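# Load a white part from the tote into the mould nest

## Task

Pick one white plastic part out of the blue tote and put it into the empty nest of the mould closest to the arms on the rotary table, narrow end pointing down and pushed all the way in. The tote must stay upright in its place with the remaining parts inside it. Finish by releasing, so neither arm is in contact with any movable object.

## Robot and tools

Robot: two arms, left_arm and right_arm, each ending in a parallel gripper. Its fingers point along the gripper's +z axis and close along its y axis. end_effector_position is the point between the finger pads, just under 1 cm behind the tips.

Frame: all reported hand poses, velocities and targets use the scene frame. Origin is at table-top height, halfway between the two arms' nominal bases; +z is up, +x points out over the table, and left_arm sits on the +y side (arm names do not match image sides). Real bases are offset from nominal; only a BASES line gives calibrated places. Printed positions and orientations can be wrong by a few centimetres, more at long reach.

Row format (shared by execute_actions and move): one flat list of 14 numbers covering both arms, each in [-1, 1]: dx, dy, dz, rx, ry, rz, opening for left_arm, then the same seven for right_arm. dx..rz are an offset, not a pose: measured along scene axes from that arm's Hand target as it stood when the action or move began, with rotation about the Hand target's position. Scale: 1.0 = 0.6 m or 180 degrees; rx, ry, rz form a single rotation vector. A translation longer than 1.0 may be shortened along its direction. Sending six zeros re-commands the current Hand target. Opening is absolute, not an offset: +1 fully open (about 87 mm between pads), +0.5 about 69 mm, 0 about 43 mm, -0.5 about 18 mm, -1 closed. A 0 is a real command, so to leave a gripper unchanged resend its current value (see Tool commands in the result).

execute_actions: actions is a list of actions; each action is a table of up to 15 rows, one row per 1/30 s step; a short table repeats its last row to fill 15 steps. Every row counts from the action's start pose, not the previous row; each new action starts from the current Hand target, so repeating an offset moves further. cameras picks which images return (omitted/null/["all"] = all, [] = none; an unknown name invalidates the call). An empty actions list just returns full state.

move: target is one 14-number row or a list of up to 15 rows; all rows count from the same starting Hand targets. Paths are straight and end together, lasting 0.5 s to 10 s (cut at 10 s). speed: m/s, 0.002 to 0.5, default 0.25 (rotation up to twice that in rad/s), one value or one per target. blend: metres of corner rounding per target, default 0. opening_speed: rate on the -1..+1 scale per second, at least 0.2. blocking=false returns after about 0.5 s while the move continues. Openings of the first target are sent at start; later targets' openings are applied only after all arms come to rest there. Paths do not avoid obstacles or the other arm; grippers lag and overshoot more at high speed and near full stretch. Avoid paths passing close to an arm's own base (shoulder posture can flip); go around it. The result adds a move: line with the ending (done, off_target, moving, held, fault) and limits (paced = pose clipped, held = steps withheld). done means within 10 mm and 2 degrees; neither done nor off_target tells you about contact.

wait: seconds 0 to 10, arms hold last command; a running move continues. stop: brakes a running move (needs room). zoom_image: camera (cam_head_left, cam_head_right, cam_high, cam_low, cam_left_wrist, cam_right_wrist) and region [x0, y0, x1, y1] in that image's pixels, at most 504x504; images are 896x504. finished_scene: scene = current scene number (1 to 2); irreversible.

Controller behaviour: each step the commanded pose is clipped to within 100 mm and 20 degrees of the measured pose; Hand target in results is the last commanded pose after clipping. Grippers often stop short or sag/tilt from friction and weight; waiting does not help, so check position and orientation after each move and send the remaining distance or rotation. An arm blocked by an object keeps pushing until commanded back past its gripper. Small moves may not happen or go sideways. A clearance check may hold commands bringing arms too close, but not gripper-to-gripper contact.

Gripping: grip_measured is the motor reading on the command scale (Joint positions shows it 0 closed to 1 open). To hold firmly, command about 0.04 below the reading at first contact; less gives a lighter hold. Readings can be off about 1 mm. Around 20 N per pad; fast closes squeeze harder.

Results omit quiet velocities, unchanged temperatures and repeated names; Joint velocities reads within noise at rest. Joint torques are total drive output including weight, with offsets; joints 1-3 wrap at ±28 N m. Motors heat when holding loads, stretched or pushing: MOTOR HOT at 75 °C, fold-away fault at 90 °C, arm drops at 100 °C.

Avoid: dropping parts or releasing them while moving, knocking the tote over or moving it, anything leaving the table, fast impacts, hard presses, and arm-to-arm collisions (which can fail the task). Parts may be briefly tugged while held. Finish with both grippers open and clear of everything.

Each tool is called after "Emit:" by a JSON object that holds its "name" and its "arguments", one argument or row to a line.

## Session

Emit:
{"name": "execute_actions", "arguments": {
  "actions": []
}}

Emit:
{"name": "zoom_image", "arguments": {
  "camera": "cam_high",
  "region": [160, 180, 340, 360]
}}

Emit:
{"name": "zoom_image", "arguments": {
  "camera": "cam_high",
  "region": [350, 180, 550, 350]
}}

Scene clock: 0.00 s.
left_arm: end_effector_position=(+0.0654, +0.1408, +0.2191) grip_measured=+1.000 end_effector_quat_wxyz=(+0.104, +0.291, +0.951, -0.007) | right_arm: end_effector_position=(+0.1959, -0.1785, +0.2076) grip_measured=+0.985 end_effector_quat_wxyz=(-0.068, +0.964, -0.251, -0.061)
Joint positions: left_arm=[-1.358 1.263 1.325 -1.52 -0.176 -0.766 1] | right_arm=[0.771 1.571 1.516 -1.467 -0.177 -1.88 0.993]
Joint velocities: within noise
Joint torques (N m): no reading
Motor temperatures (°C): left_arm=[29 31 34 27 27 29 28] | right_arm=[30 40 33 28 27 28 31]
Heat: left arm: 34 °C; right arm: 40 °C.
Hand target: left_arm +0.0659, +0.1398, +0.2209; +0.107, +0.291, +0.951, -0.011 | right_arm +0.1968, -0.1774, +0.2119; -0.075, +0.964, -0.250, -0.058
Tool commands: left_gripper/opening=+1.0 right_gripper/opening=+1.0
camera_calibration:
cam_left_wrist: T_world_to_cam=[[-0.5517, -0.833166, -0.0382358, 0.158456], [-0.663127, 0.410378, 0.625981, -0.129835], [-0.505855, 0.370709, -0.7789, 0.286384], [0, 0, 0, 1]] pos_world=[0.146192, 0.0791363, 0.310397]
cam_right_wrist: T_world_to_cam=[[0.487418, 0.865487, 0.11557, 0.0310033], [0.632847, -0.441351, 0.636172, -0.309469], [0.601606, -0.236943, -0.762843, 0.139822], [0, 0, 0, 1]] pos_world=[0.0966168, -0.130287, 0.299954]

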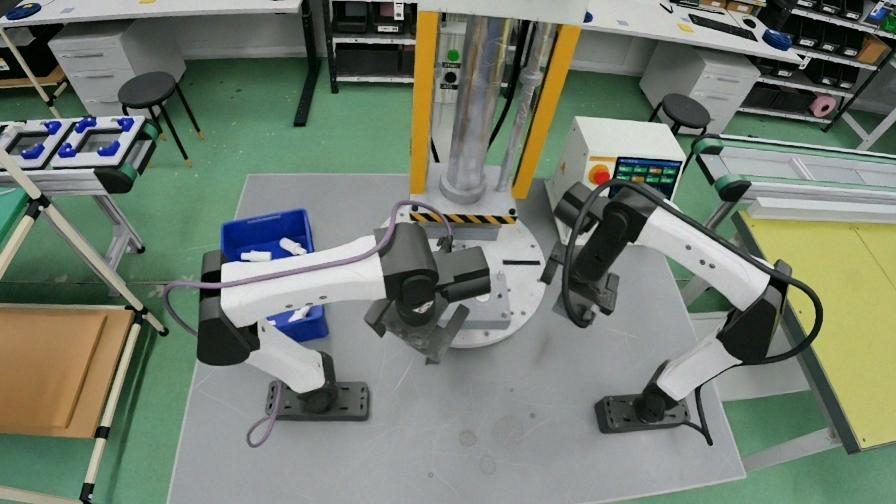

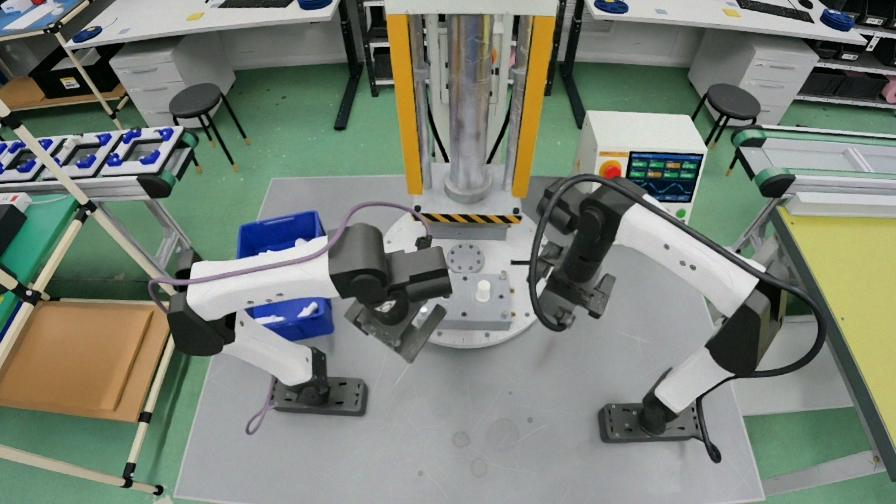

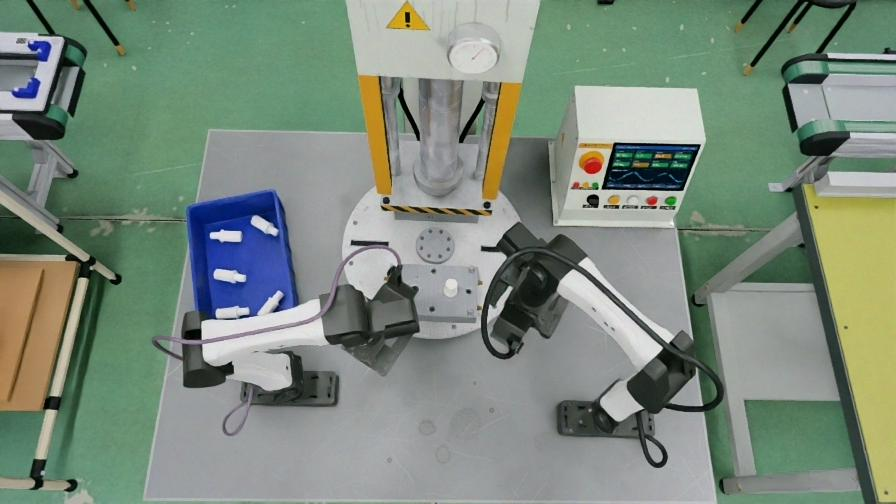

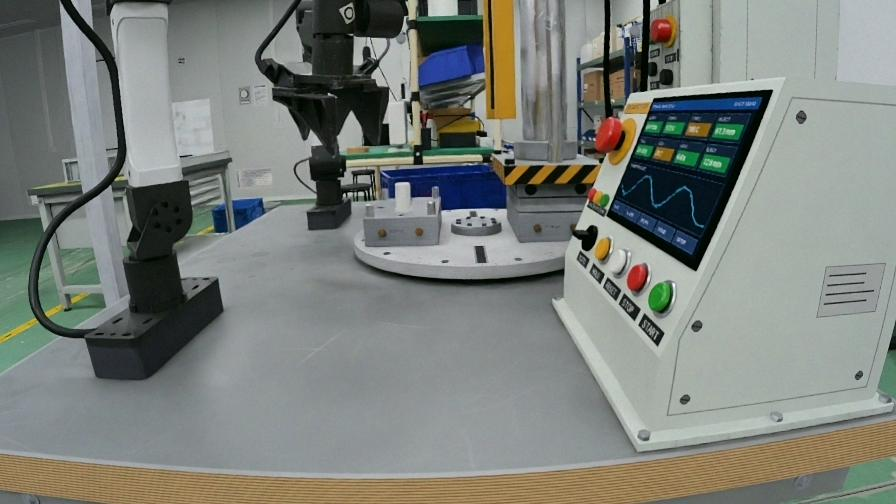

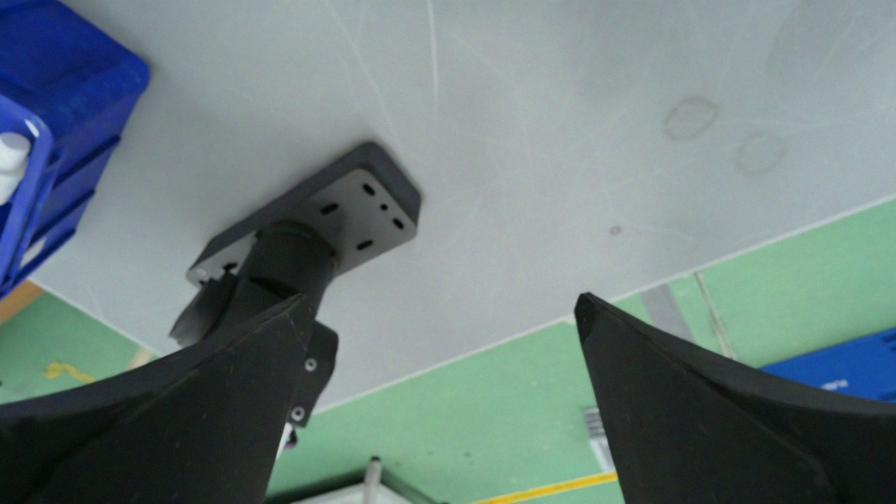

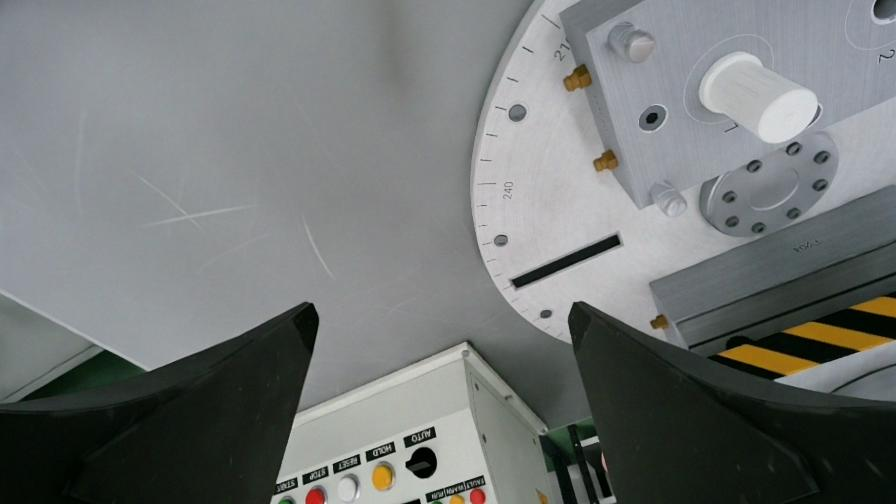

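Scaled by 2.800 from the camera's 896x504 image, which has a finer 1280x720 frame.

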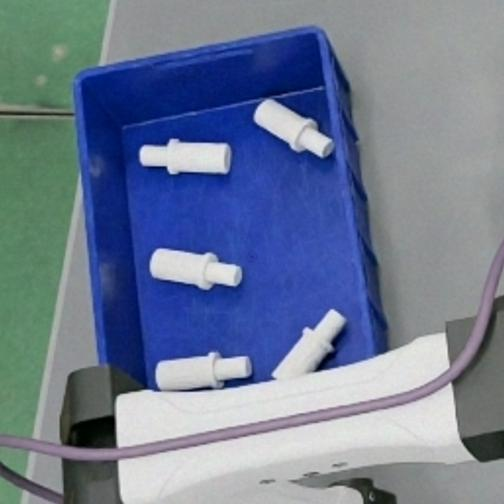

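Scaled by 2.520 from the camera's 896x504 image, which has a finer 1280x720 frame.

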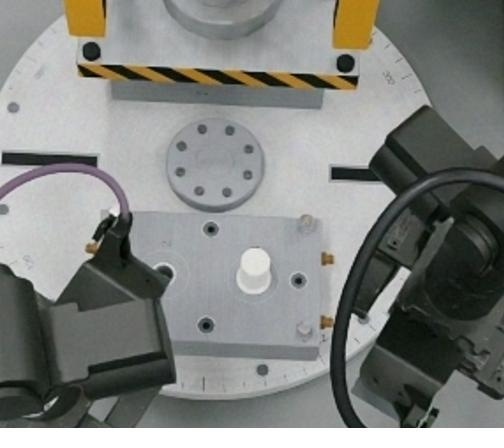

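Emit:
{"name": "move", "arguments": {
  "target": [
    [0.307,0.1,0.1,0.0123,-0.036,0.159,0.3,0,-0.3,0.067,0,0,0,1],
    [0.42,0.4,0.1,0.032,-0.094,0.4136,0.3,0,-0.3,0.067,0,0,0,1],
    [0.348,0.607,-0.045,0.0491,-0.1443,0.6363,0.3,0,-0.3,0.067,0,0,0,1]
  ],
  "blend": 0.05
}}

Emit:
{"name": "zoom_image", "arguments": {
  "camera": "cam_high",
  "region": [160, 180, 340, 360]
}}

Scene clock: 71.47 s.
left_arm: end_effector_position=(+0.2770, +0.5009, +0.1908) grip_measured=+0.300 end_effector_quat_wxyz=(+0.214, -0.627, +0.723, +0.195) | right_arm: end_effector_position=(+0.2023, -0.3530, +0.2517) grip_measured=+0.985 end_effector_quat_wxyz=(-0.043, +0.919, -0.385, +0.076)
Joint positions: left_arm=[0.478 1.478 1.318 -1.06 -0.481 -0.875 0.65] | right_arm=[0.284 1.214 1.364 -1.548 0.024 -2.088 0.993]
Joint torques (N m): left_arm=[1.11 -6.83 6.65 1.06 -0.38 -0.05] | right_arm=[-0.76 -3.44 4.79 0.5 0.11 -0.11]
Motor temperatures (°C): left_arm=[29 32 39 28 27 29 28] | right_arm=[30 43 37 28 27 28 31]
Heat: left arm: 39 °C; right arm: 43 °C.
Hand target: left_arm +0.2747, +0.5041, +0.1939; +0.225, -0.633, +0.714, +0.199 | right_arm +0.1968, -0.3574, +0.2521; -0.072, +0.960, -0.267, -0.042
Off the commanded pose: left_arm 0.005 m, 2 deg | right_arm 0.007 m, 23 deg; orientation clipped.
joint sent to its limit (right arm) — joint 4 (wrist pitch), lower limit; joint 6 (wrist roll), lower limit. The joint targets are off in orientation, not in position.
move: off_target (right_arm); limits=paced
camera_calibration:
cam_left_wrist: T_world_to_cam=[[0.990646, -0.136391, -0.00431853, -0.208557], [-0.129346, -0.948623, 0.288764, 0.477678], [-0.0434814, -0.285504, -0.957391, 0.472541], [0, 0, 0, 1]]
cam_right_wrist: T_world_to_cam=[[0.69419, 0.703818, 0.150798, 0.0659785], [0.323833, -0.492486, 0.80783, -0.417366], [0.642832, -0.511954, -0.569798, -0.0257381], [0, 0, 0, 1]]

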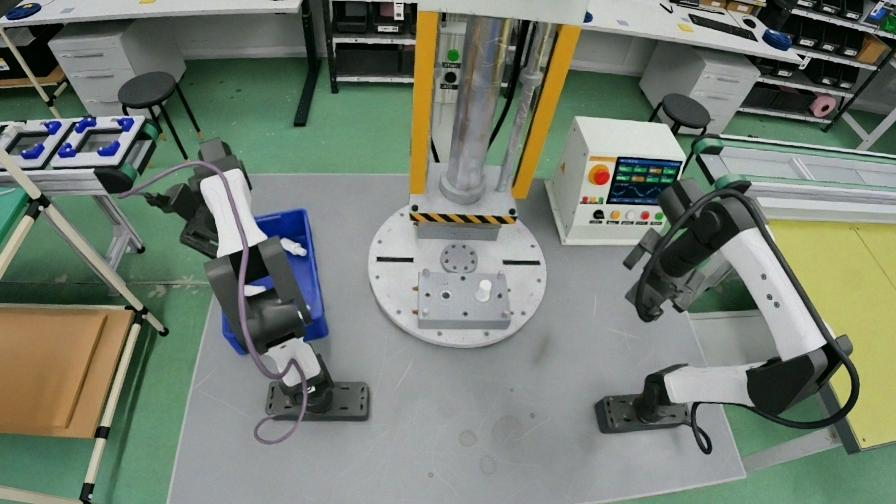

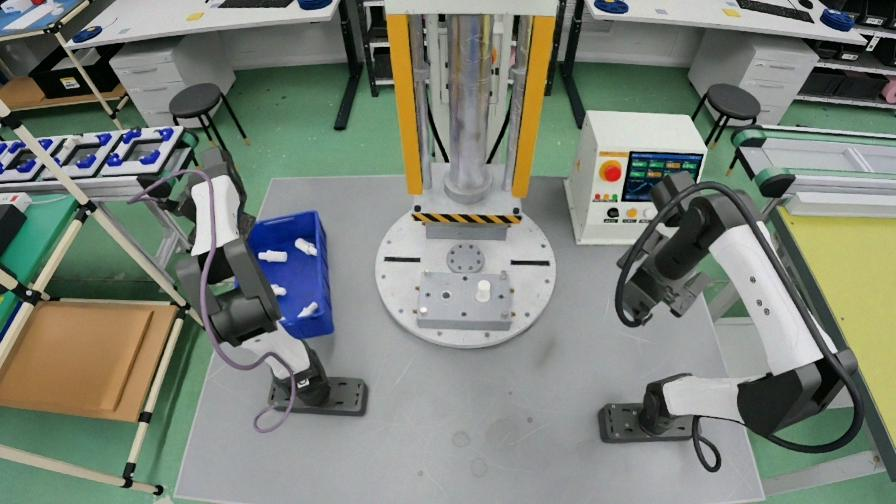

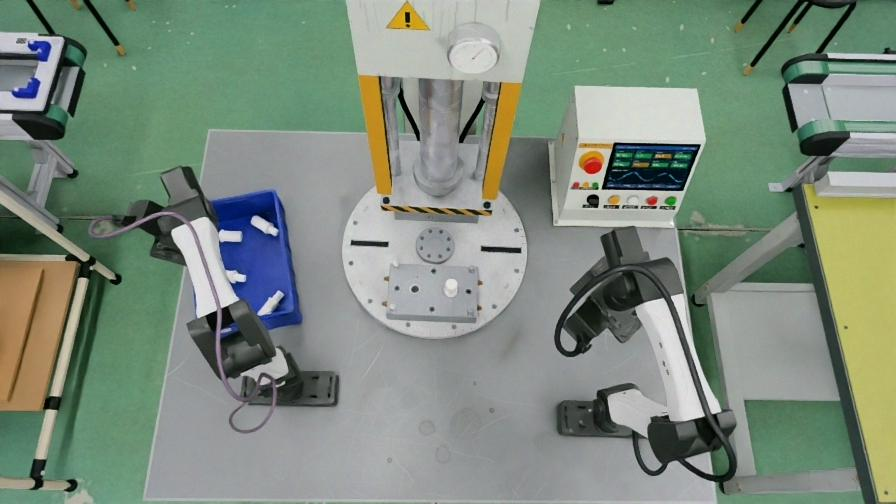

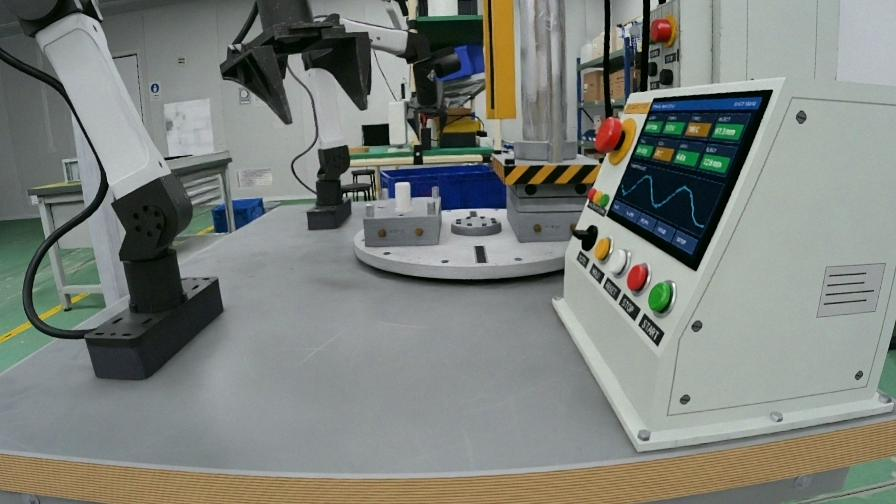

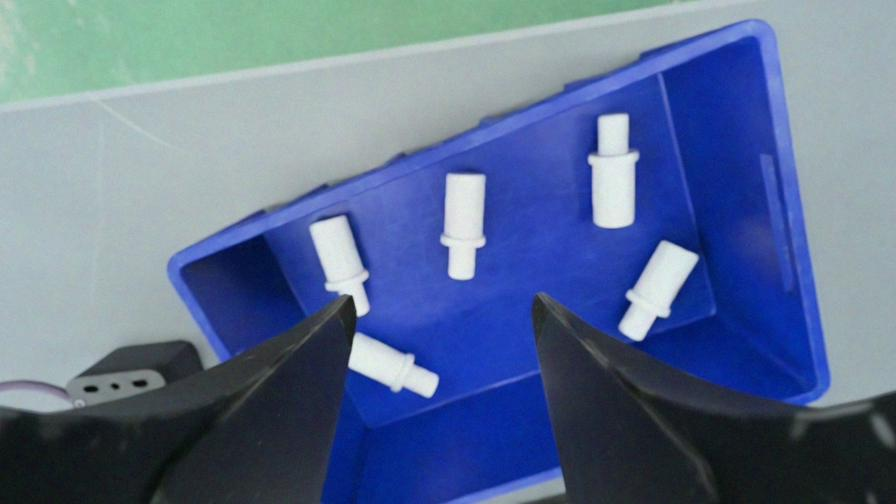

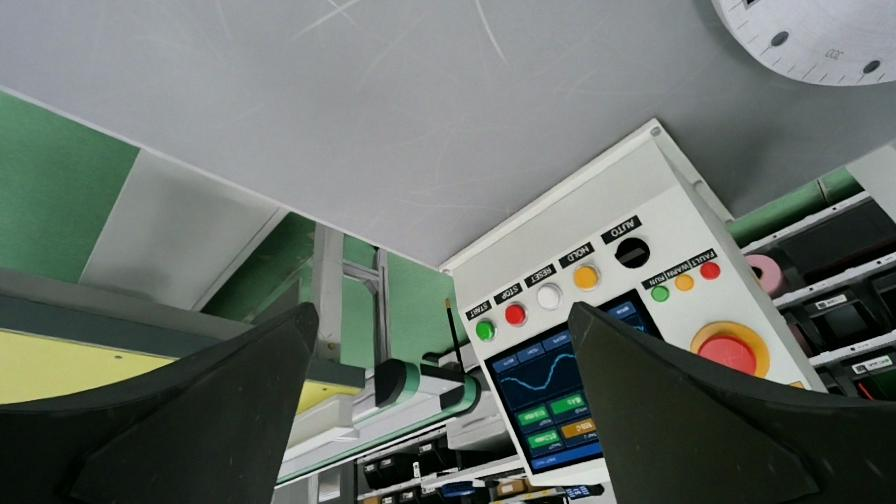

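Scaled by 2.800 from the camera's 896x504 image, which has a finer 1280x720 frame.

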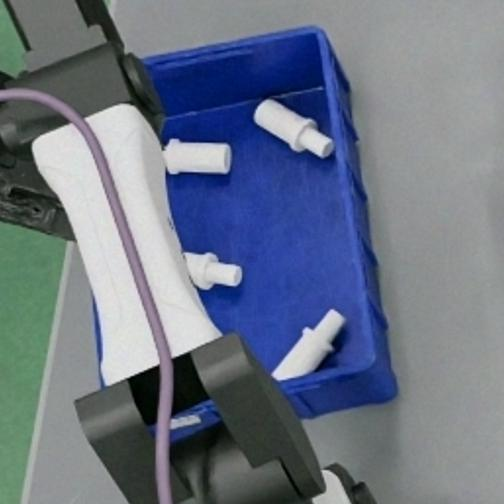

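Emit:
{"name": "move", "arguments": {
  "target": [0.027,0.0083,-0.193,0,0,-0.0167,0.15,0,0,0,0,0,0,1],
  "speed": 0.15,
  "cameras": ["cam_left_wrist","cam_high","cam_head_right"]
}}

Emit:
{"name": "zoom_image", "arguments": {
  "camera": "cam_high",
  "region": [160, 180, 340, 360]
}}

Scene clock: 91.17 s.
left_arm: end_effector_position=(+0.2917, +0.5095, +0.0845) grip_measured=+0.150 end_effector_quat_wxyz=(+0.236, -0.616, +0.726, +0.193) | right_arm: end_effector_position=(+0.2023, -0.3530, +0.2517) grip_measured=+0.985 end_effector_quat_wxyz=(-0.043, +0.919, -0.385, +0.076)
Joint positions: left_arm=[0.478 1.558 0.951 -0.558 -0.482 -0.841 0.575] | right_arm=[0.284 1.214 1.364 -1.548 0.024 -2.088 0.993]
Joint torques (N m): left_arm=[0.85 -4.78 6.75 1.19 -0.17 0.09] | right_arm=[-0.77 -3.45 4.81 0.49 0.09 -0.1]
Hand target: left_arm +0.2909, +0.5090, +0.0781; +0.230, -0.614, +0.730, +0.193 | right_arm +0.1968, -0.3574, +0.2521; -0.072, +0.960, -0.267, -0.042
Off the commanded pose: left_arm 0.006 m, 1 deg | right_arm 0.007 m, 20 deg; orientation clipped.
joint sent to its limit (right arm) — joint 4 (wrist pitch), lower limit; joint 6 (wrist roll), lower limit. The joint targets are off in orientation, not in position.
move: off_target (right_arm); limits=paced
camera_calibration:
cam_left_wrist: T_world_to_cam=[[0.986185, -0.164453, 0.0198502, -0.20884], [-0.163978, -0.952249, 0.257554, 0.532947], [-0.023453, -0.257251, -0.96606, 0.354394], [0, 0, 0, 1]]
Images, in order: cam_head_right, cam_high, cam_left_wrist.

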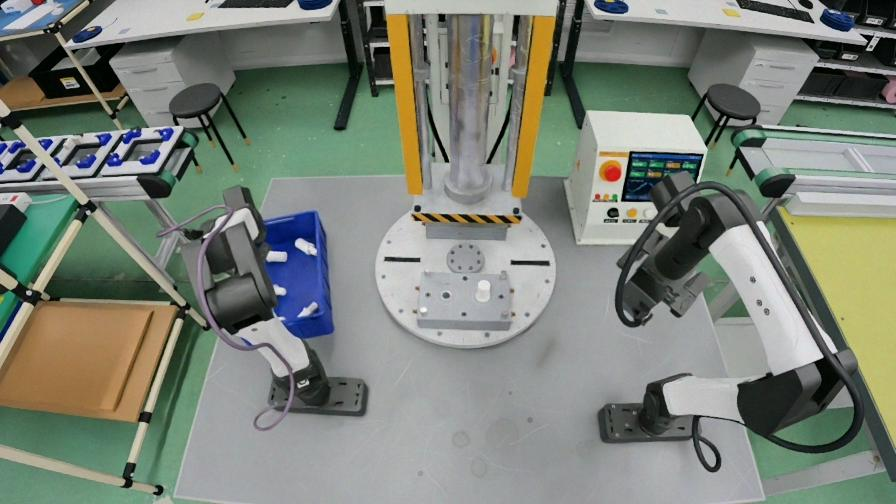

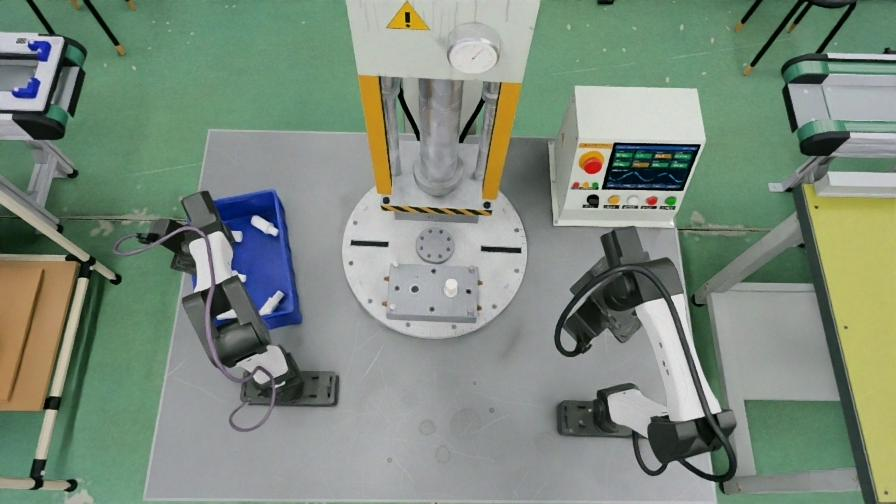

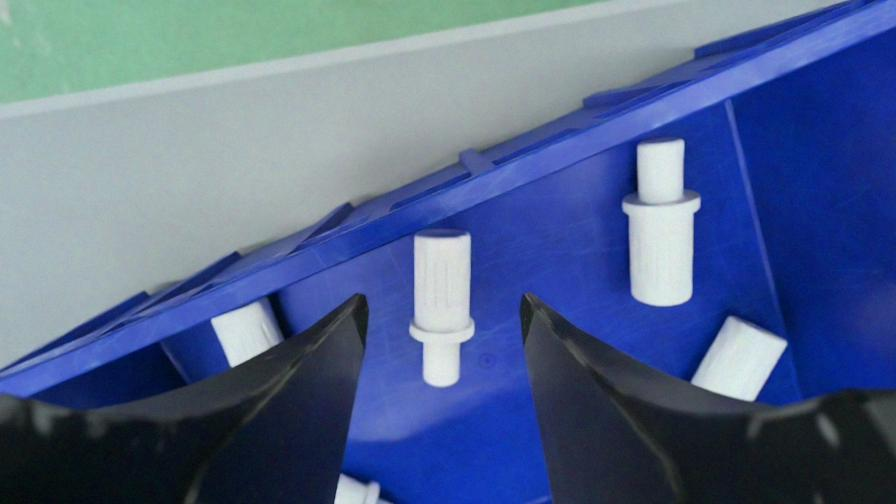

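Scaled by 2.800 from the camera's 896x504 image, which has a finer 1280x720 frame.

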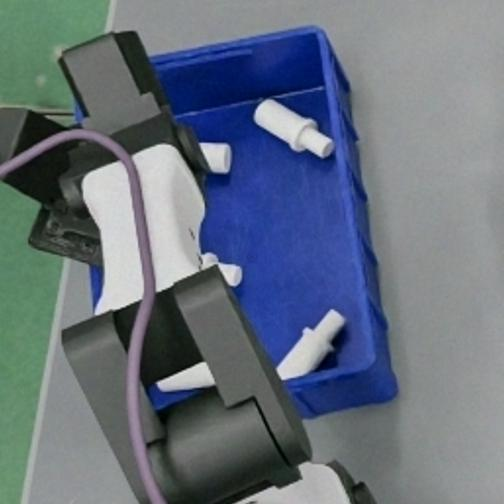

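Emit:
{"name": "move", "arguments": {
  "target": [0.0025,-0.0125,-0.105,0,0,0,0.05,0,0,0,0,0,0,1],
  "speed": 0.06,
  "cameras": ["cam_left_wrist","cam_high"]
}}

Scene clock: 106.13 s.
left_arm: end_effector_position=(+0.2935, +0.5029, +0.0224) grip_measured=+0.050 end_effector_quat_wxyz=(+0.234, -0.613, +0.730, +0.191) | right_arm: end_effector_position=(+0.2023, -0.3530, +0.2517) grip_measured=+0.985 end_effector_quat_wxyz=(-0.043, +0.919, -0.385, +0.076)
Joint positions: left_arm=[0.459 1.683 0.805 -0.299 -0.482 -0.854 0.525] | right_arm=[0.284 1.214 1.364 -1.548 0.024 -2.088 0.993]
Joint torques (N m): left_arm=[0.34 -4.78 5.7 1.18 -0.27 -0.05] | right_arm=[-0.72 -3.43 4.77 0.47 0.09 -0.08]
Hand target: left_arm +0.2923, +0.5015, +0.0151; +0.230, -0.614, +0.730, +0.193 | right_arm +0.1968, -0.3574, +0.2521; -0.072, +0.960, -0.267, -0.042
Off the commanded pose: left_arm 0.007 m, 0 deg | right_arm 0.007 m, 20 deg; orientation clipped.
joint sent to its limit (right arm) — joint 4 (wrist pitch), lower limit; joint 6 (wrist roll), lower limit. The joint targets are off in orientation, not in position.
move: off_target (right_arm); limits=paced
camera_calibration:
cam_left_wrist: T_world_to_cam=[[0.984683, -0.173448, 0.017765, -0.205505], [-0.171928, -0.948979, 0.264349, 0.543557], [-0.0289921, -0.263354, -0.964263, 0.297378], [0, 0, 0, 1]]
Images, in order: cam_high, cam_left_wrist.

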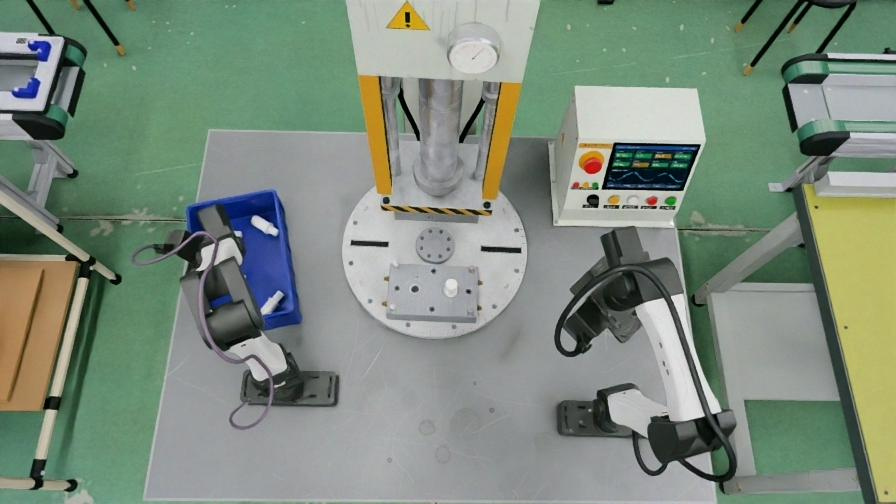

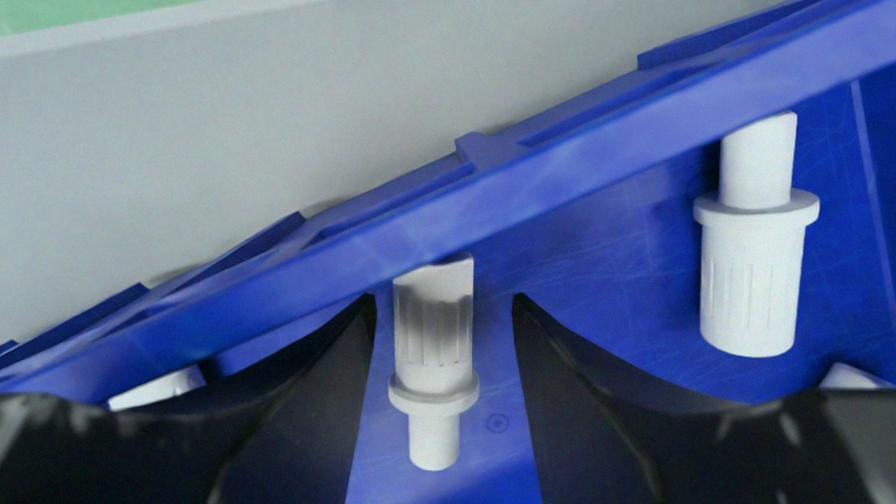

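Emit:
{"name": "move", "arguments": {
  "target": [-0.003,0,0,0,0,0,-0.55,0,0,0,0,0,0,1],
  "opening_speed": 0.4,
  "cameras": ["cam_left_wrist"]
}}

Scene clock: 111.43 s.
left_arm: end_effector_position=(+0.2931, +0.5027, +0.0211) grip_measured=-0.345 end_effector_quat_wxyz=(+0.235, -0.614, +0.729, +0.191) | right_arm: end_effector_position=(+0.2023, -0.3530, +0.2517) grip_measured=+0.985 end_effector_quat_wxyz=(-0.043, +0.919, -0.385, +0.076)
Joint positions: left_arm=[0.459 1.683 0.798 -0.289 -0.482 -0.854 0.328] | right_arm=[0.284 1.214 1.364 -1.548 0.024 -2.088 0.993]
Joint torques (N m): left_arm=[0.57 -5.18 5.67 1.13 -0.27 -0.01] | right_arm=[-0.72 -3.4 4.77 0.51 0.1 -0.08]
Hand target: left_arm +0.2906, +0.5016, +0.0151; +0.230, -0.614, +0.730, +0.193 | right_arm +0.1968, -0.3574, +0.2521; -0.072, +0.960, -0.267, -0.042
Off the commanded pose: left_arm 0.007 m, 1 deg | right_arm 0.007 m, 20 deg; orientation clipped.
joint sent to its limit (right arm) — joint 4 (wrist pitch), lower limit; joint 6 (wrist roll), lower limit. The joint targets are off in orientation, not in position.
move: off_target (right_arm); limits=paced
camera_calibration:
cam_left_wrist: T_world_to_cam=[[0.984694, -0.173158, 0.0198464, -0.205288], [-0.172233, -0.949282, 0.263058, 0.543871], [-0.0267108, -0.26245, -0.964576, 0.295005], [0, 0, 0, 1]]
Images, in order: cam_left_wrist.

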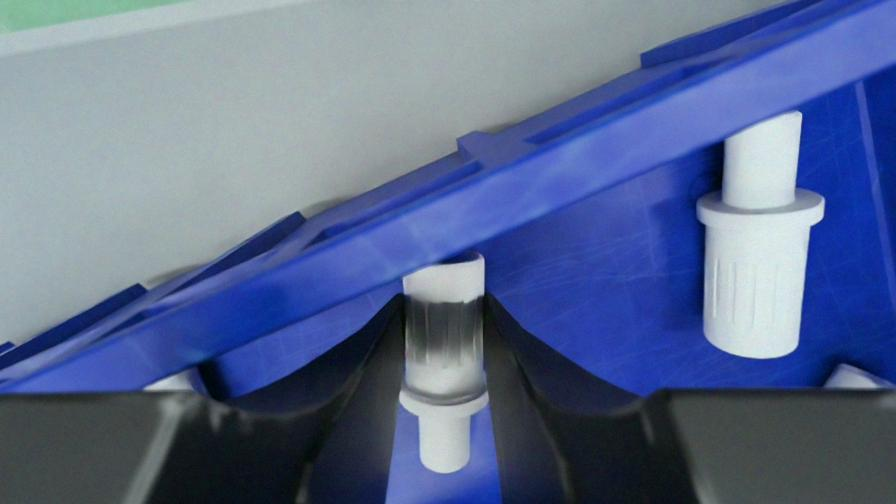

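Emit:
{"name": "move", "arguments": {
  "target": [
    [0,0,0.3,0,0,0,-0.55,0,0,0,0,0,0,1],
    [0.02,-0.25,0.36,0,0,-0.2,-0.55,0,0,0,0,0,0,1],
    [0,-0.51,0.34,0,0,-0.444,-0.55,0,0,0,0,0,0,1],
    [-0.384,-0.752,0.175,0,0,-0.889,-0.55,0,0,0,0,0,0,1]
  ],
  "blend": 0.04,
  "speed": 0.2
}}

Scene clock: 128.13 s.
left_arm: end_effector_position=(+0.0639, +0.0517, +0.1248) grip_measured=-0.345 end_effector_quat_wxyz=(+0.236, +0.605, +0.736, -0.190) | right_arm: end_effector_position=(+0.2023, -0.3530, +0.2517) grip_measured=+0.985 end_effector_quat_wxyz=(-0.043, +0.919, -0.385, +0.076)
Joint positions: left_arm=[-1.447 1.129 0.761 -0.589 -0.054 -0.067 0.328] | right_arm=[0.284 1.214 1.364 -1.548 0.024 -2.088 0.993]
Joint torques (N m): left_arm=[0.14 -2.24 7.35 1.55 0.21 0.08] | right_arm=[-0.76 -3.45 4.67 0.48 0.09 -0.11]
Hand target: left_arm +0.0602, +0.0504, +0.1200; +0.230, +0.613, +0.731, -0.193 | right_arm +0.1968, -0.3574, +0.2521; -0.072, +0.960, -0.267, -0.042
Off the commanded pose: left_arm 0.006 m, 1 deg | right_arm 0.007 m, 20 deg; orientation clipped.
joint sent to its limit (right arm) — joint 4 (wrist pitch), lower limit; joint 6 (wrist roll), lower limit. The joint targets are off in orientation, not in position.
move: off_target (right_arm); limits=paced
camera_calibration:
cam_left_wrist: T_world_to_cam=[[-0.980419, -0.19688, 0.00420121, 0.0689624], [-0.188953, 0.946524, 0.261514, -0.0477417], [-0.0554634, 0.255599, -0.965191, 0.245675], [0, 0, 0, 1]]
cam_right_wrist: T_world_to_cam=[[0.69419, 0.703818, 0.150798, 0.0659785], [0.323833, -0.492486, 0.80783, -0.417366], [0.642832, -0.511954, -0.569798, -0.0257381], [0, 0, 0, 1]]

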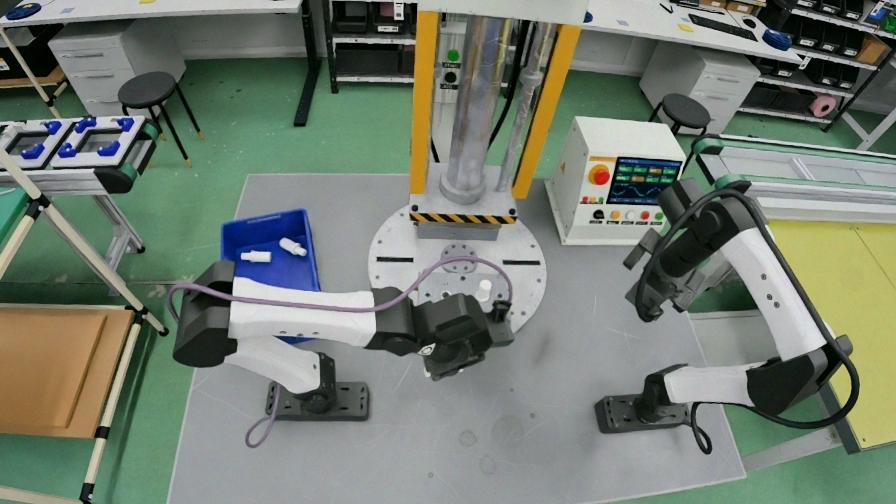

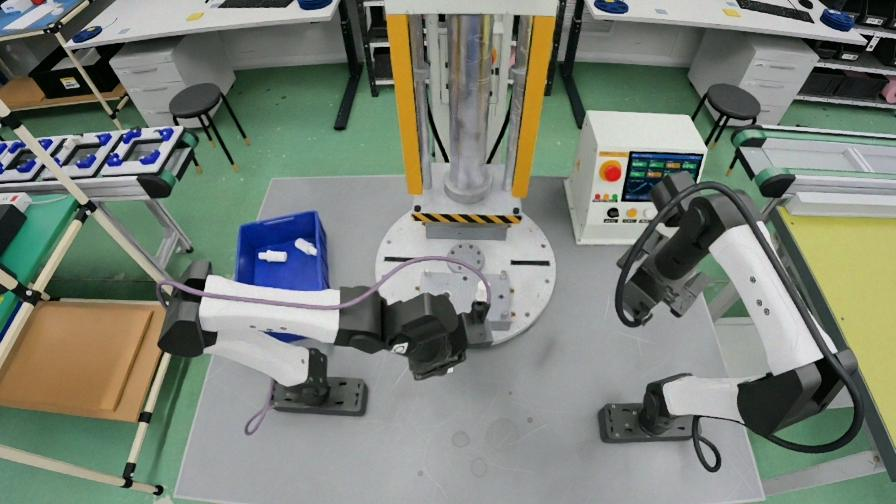

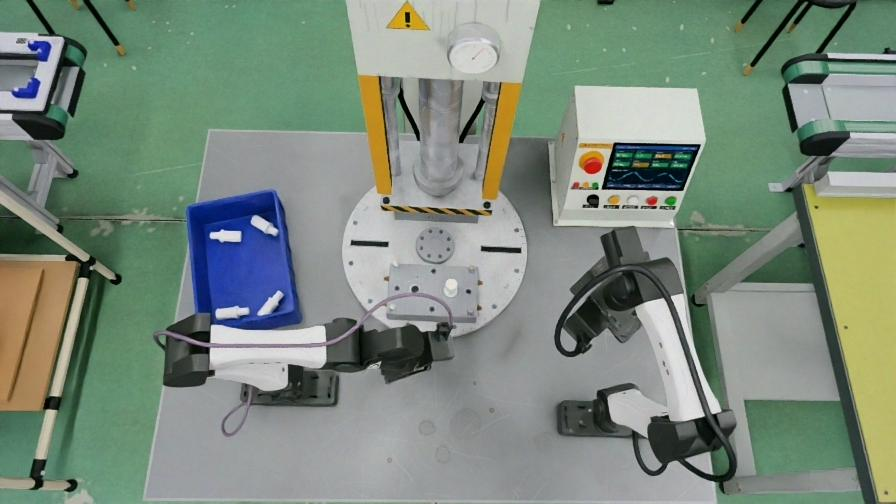

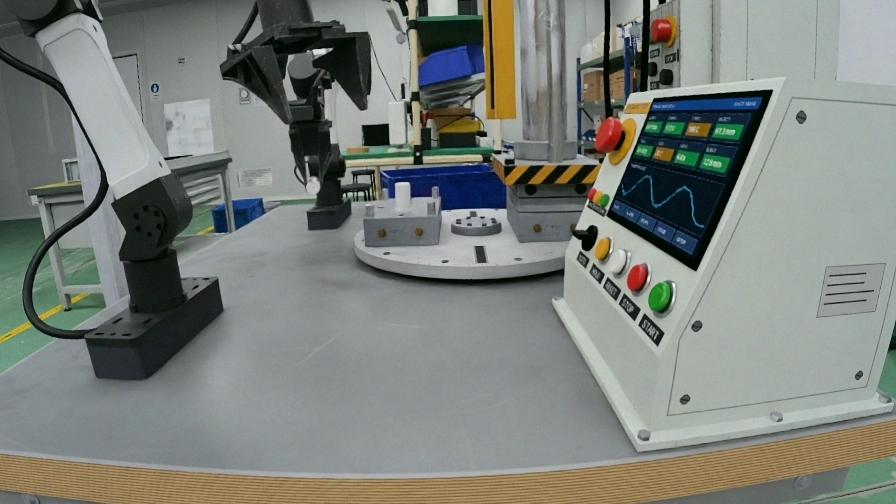

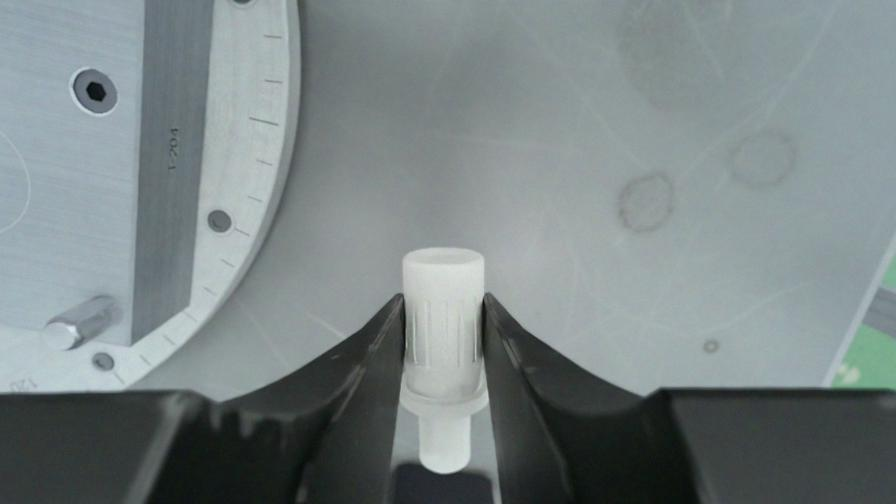

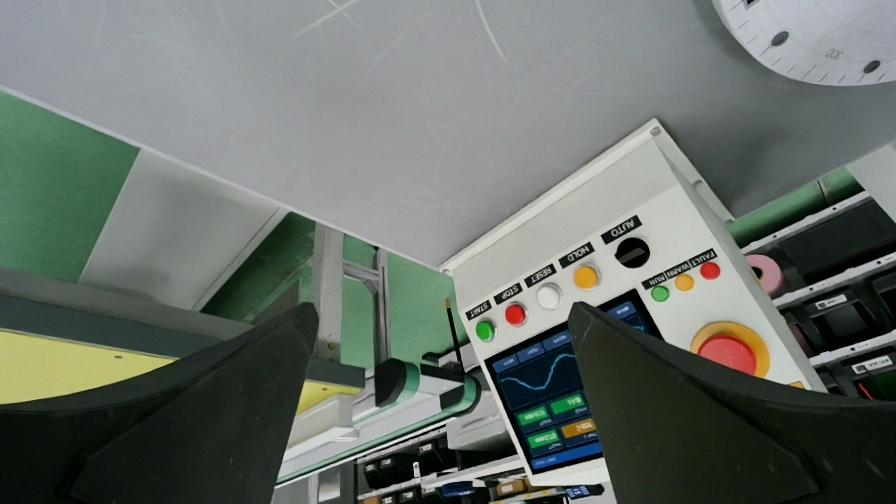

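Emit:
{"name": "move", "arguments": {
  "target": [
    [0,0,-0.15,0,0,0,-0.55,0,0,0,0,0,0,1],
    [0,0,-0.18,0,0,0,-0.55,0,0,0,0,0,0,1]
  ],
  "speed": [0.12,0.03],
  "cameras": ["cam_left_wrist","cam_low"]
}}

Emit:
{"name": "zoom_image", "arguments": {
  "camera": "cam_low",
  "region": [270, 120, 410, 260]
}}

Scene clock: 137.67 s.
left_arm: end_effector_position=(+0.0643, +0.0473, +0.0183) grip_measured=-0.345 end_effector_quat_wxyz=(+0.238, +0.605, +0.735, -0.192) | right_arm: end_effector_position=(+0.2023, -0.3530, +0.2517) grip_measured=+0.985 end_effector_quat_wxyz=(-0.043, +0.919, -0.385, +0.076)
Joint positions: left_arm=[-1.447 1.358 0.437 -0.03 -0.054 -0.066 0.328] | right_arm=[0.284 1.214 1.364 -1.548 0.024 -2.088 0.993]
Joint torques (N m): left_arm=[0.14 -2.81 5.57 1.58 0.21 0.09] | right_arm=[-0.75 -3.38 4.75 0.51 0.09 -0.1]
Hand target: left_arm +0.0602, +0.0503, +0.0121; +0.230, +0.613, +0.731, -0.193 | right_arm +0.1968, -0.3574, +0.2521; -0.072, +0.960, -0.267, -0.042
Off the commanded pose: left_arm 0.008 m, 1 deg | right_arm 0.007 m, 20 deg; orientation clipped.
joint sent to its limit (right arm) — joint 4 (wrist pitch), lower limit; joint 6 (wrist roll), lower limit. The joint targets are off in orientation, not in position.
move: off_target (right_arm); limits=paced
camera_calibration:
cam_left_wrist: T_world_to_cam=[[-0.98063, -0.195809, 0.00493797, 0.0688759], [-0.188084, 0.948384, 0.255326, -0.0156872], [-0.0546782, 0.249452, -0.966842, 0.144246], [0, 0, 0, 1]]
Images, in order: cam_low, cam_left_wrist.

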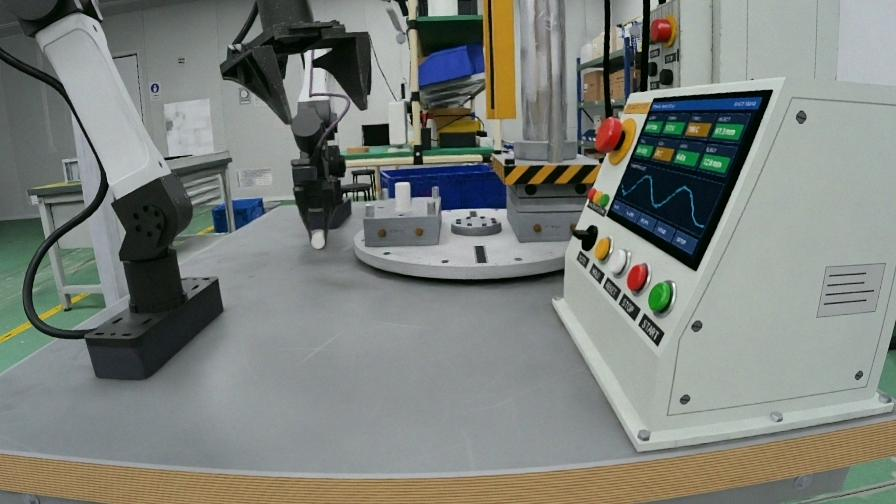

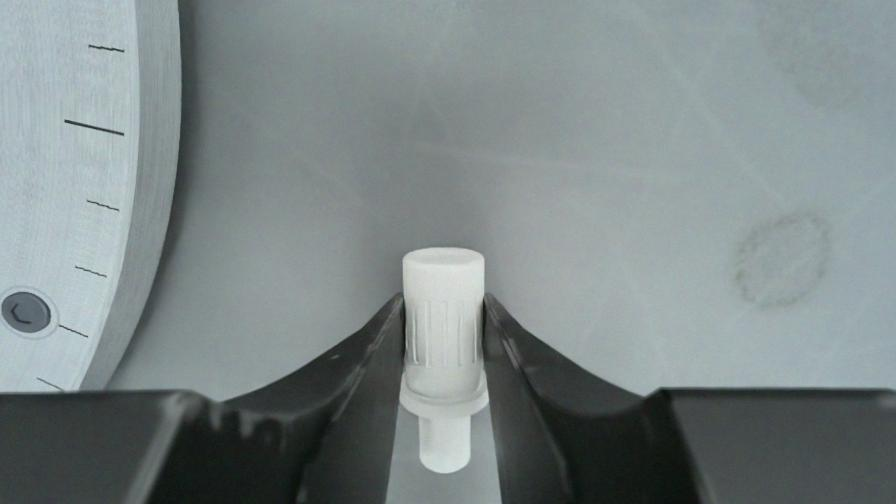

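Scaled by 3.600 from the camera's 896x504 image, which has a finer 1280x720 frame.

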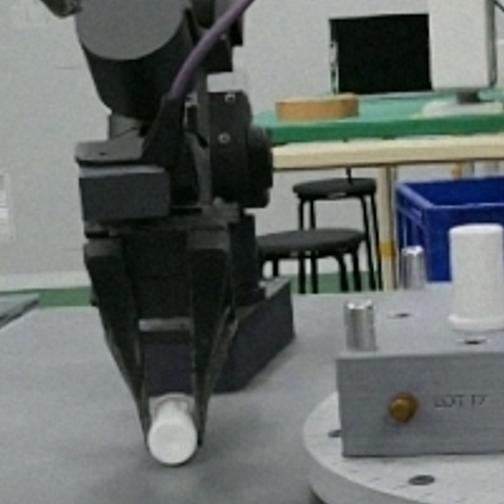

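Emit:
{"name": "move", "arguments": {
  "target": [0,0,-0.008,0,0,0,-0.55,0,0,0,0,0,0,1],
  "speed": 0.02,
  "cameras": ["cam_left_wrist"]
}}

Scene clock: 141.50 s.
left_arm: end_effector_position=(+0.0648, +0.0423, +0.0178) grip_measured=-0.345 end_effector_quat_wxyz=(+0.245, +0.602, +0.733, -0.199) | right_arm: end_effector_position=(+0.2023, -0.3530, +0.2517) grip_measured=+0.985 end_effector_quat_wxyz=(-0.043, +0.919, -0.385, +0.076)
Joint positions: left_arm=[-1.447 1.37 0.431 0.01 -0.054 -0.066 0.328] | right_arm=[0.284 1.214 1.364 -1.548 0.024 -2.088 0.993]
Joint torques (N m): left_arm=[0.23 -2.48 5.05 1.51 0.21 0.09] | right_arm=[-0.7 -3.43 4.75 0.49 0.09 -0.08]
Hand target: left_arm +0.0603, +0.0503, +0.0073; +0.231, +0.613, +0.731, -0.193 | right_arm +0.1968, -0.3574, +0.2521; -0.072, +0.960, -0.267, -0.042
Off the commanded pose: left_arm 0.014 m, 2 deg | right_arm 0.007 m, 20 deg; orientation clipped.
joint sent to its limit (right arm) — joint 4 (wrist pitch), lower limit; joint 6 (wrist roll), lower limit. The joint targets are off in orientation, not in position.
move: off_target (left_arm, right_arm); limits=paced
camera_calibration:
cam_left_wrist: T_world_to_cam=[[-0.980644, -0.195684, 0.00676814, 0.0684091], [-0.188665, 0.953586, 0.234689, -0.0105247], [-0.0523789, 0.228869, -0.972047, 0.145881], [0, 0, 0, 1]]
Images, in order: cam_left_wrist.

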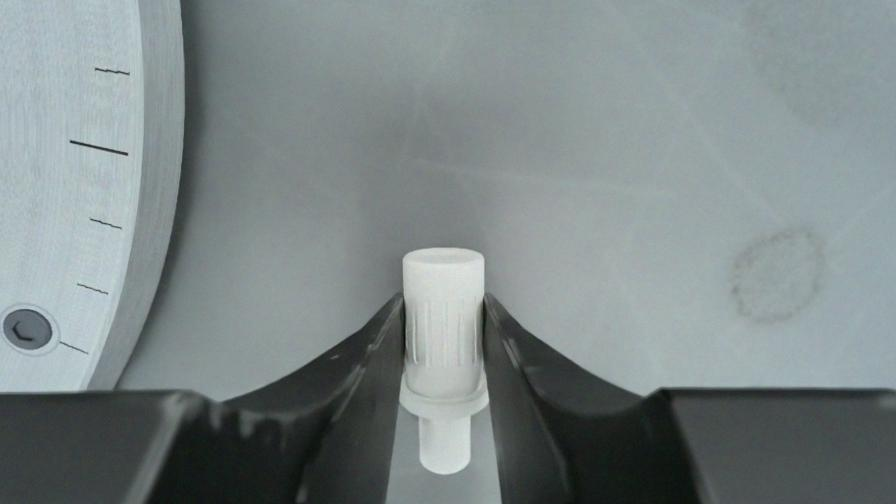

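Emit:
{"name": "move", "arguments": {
  "target": [0,-0.008,0.007,0,0,0,0.1,0,0,0,0,0,0,1],
  "speed": 0.02,
  "opening_speed": 0.3,
  "cameras": ["cam_left_wrist"]
}}

Scene clock: 148.57 s.
left_arm: end_effector_position=(+0.0646, +0.0442, +0.0144) grip_measured=+0.100 end_effector_quat_wxyz=(+0.241, +0.604, +0.735, -0.195) | right_arm: end_effector_position=(+0.2023, -0.3530, +0.2517) grip_measured=+0.985 end_effector_quat_wxyz=(-0.043, +0.919, -0.385, +0.076)
Joint positions: left_arm=[-1.447 1.383 0.431 0.009 -0.054 -0.066 0.55] | right_arm=[0.284 1.214 1.364 -1.548 0.024 -2.088 0.993]
Joint torques (N m): left_arm=[0.01 -2.89 7.42 1.31 0.2 0.07] | right_arm=[-0.65 -3.43 4.79 0.5 0.08 -0.1]
Hand target: left_arm +0.0603, +0.0455, +0.0115; +0.231, +0.613, +0.731, -0.193 | right_arm +0.1968, -0.3574, +0.2521; -0.072, +0.960, -0.267, -0.042
Off the commanded pose: left_arm 0.005 m, 2 deg | right_arm 0.007 m, 20 deg; orientation clipped.
joint sent to its limit (right arm) — joint 4 (wrist pitch), lower limit; joint 6 (wrist roll), lower limit. The joint targets are off in orientation, not in position.
move: off_target (right_arm); limits=paced
camera_calibration:
cam_left_wrist: T_world_to_cam=[[-0.980634, -0.195771, 0.00555922, 0.0686195], [-0.188287, 0.950198, 0.248337, -0.0116707], [-0.0538995, 0.242481, -0.968658, 0.141528], [0, 0, 0, 1]]
Images, in order: cam_left_wrist.

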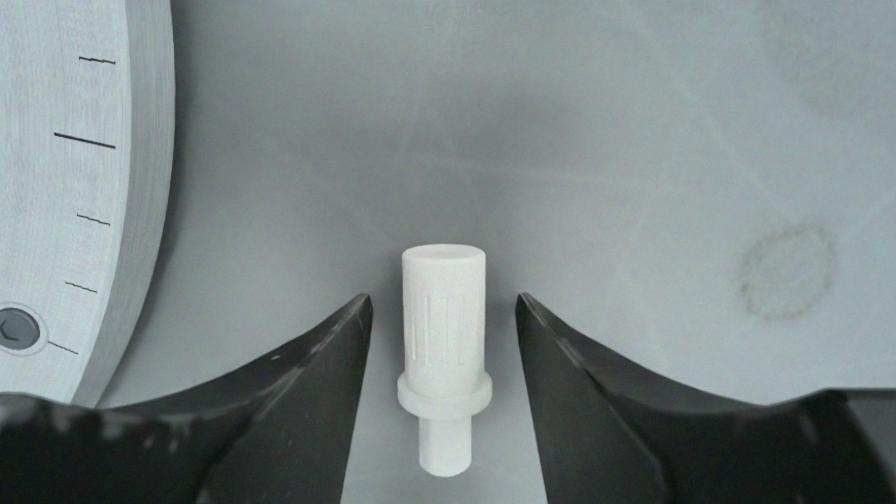

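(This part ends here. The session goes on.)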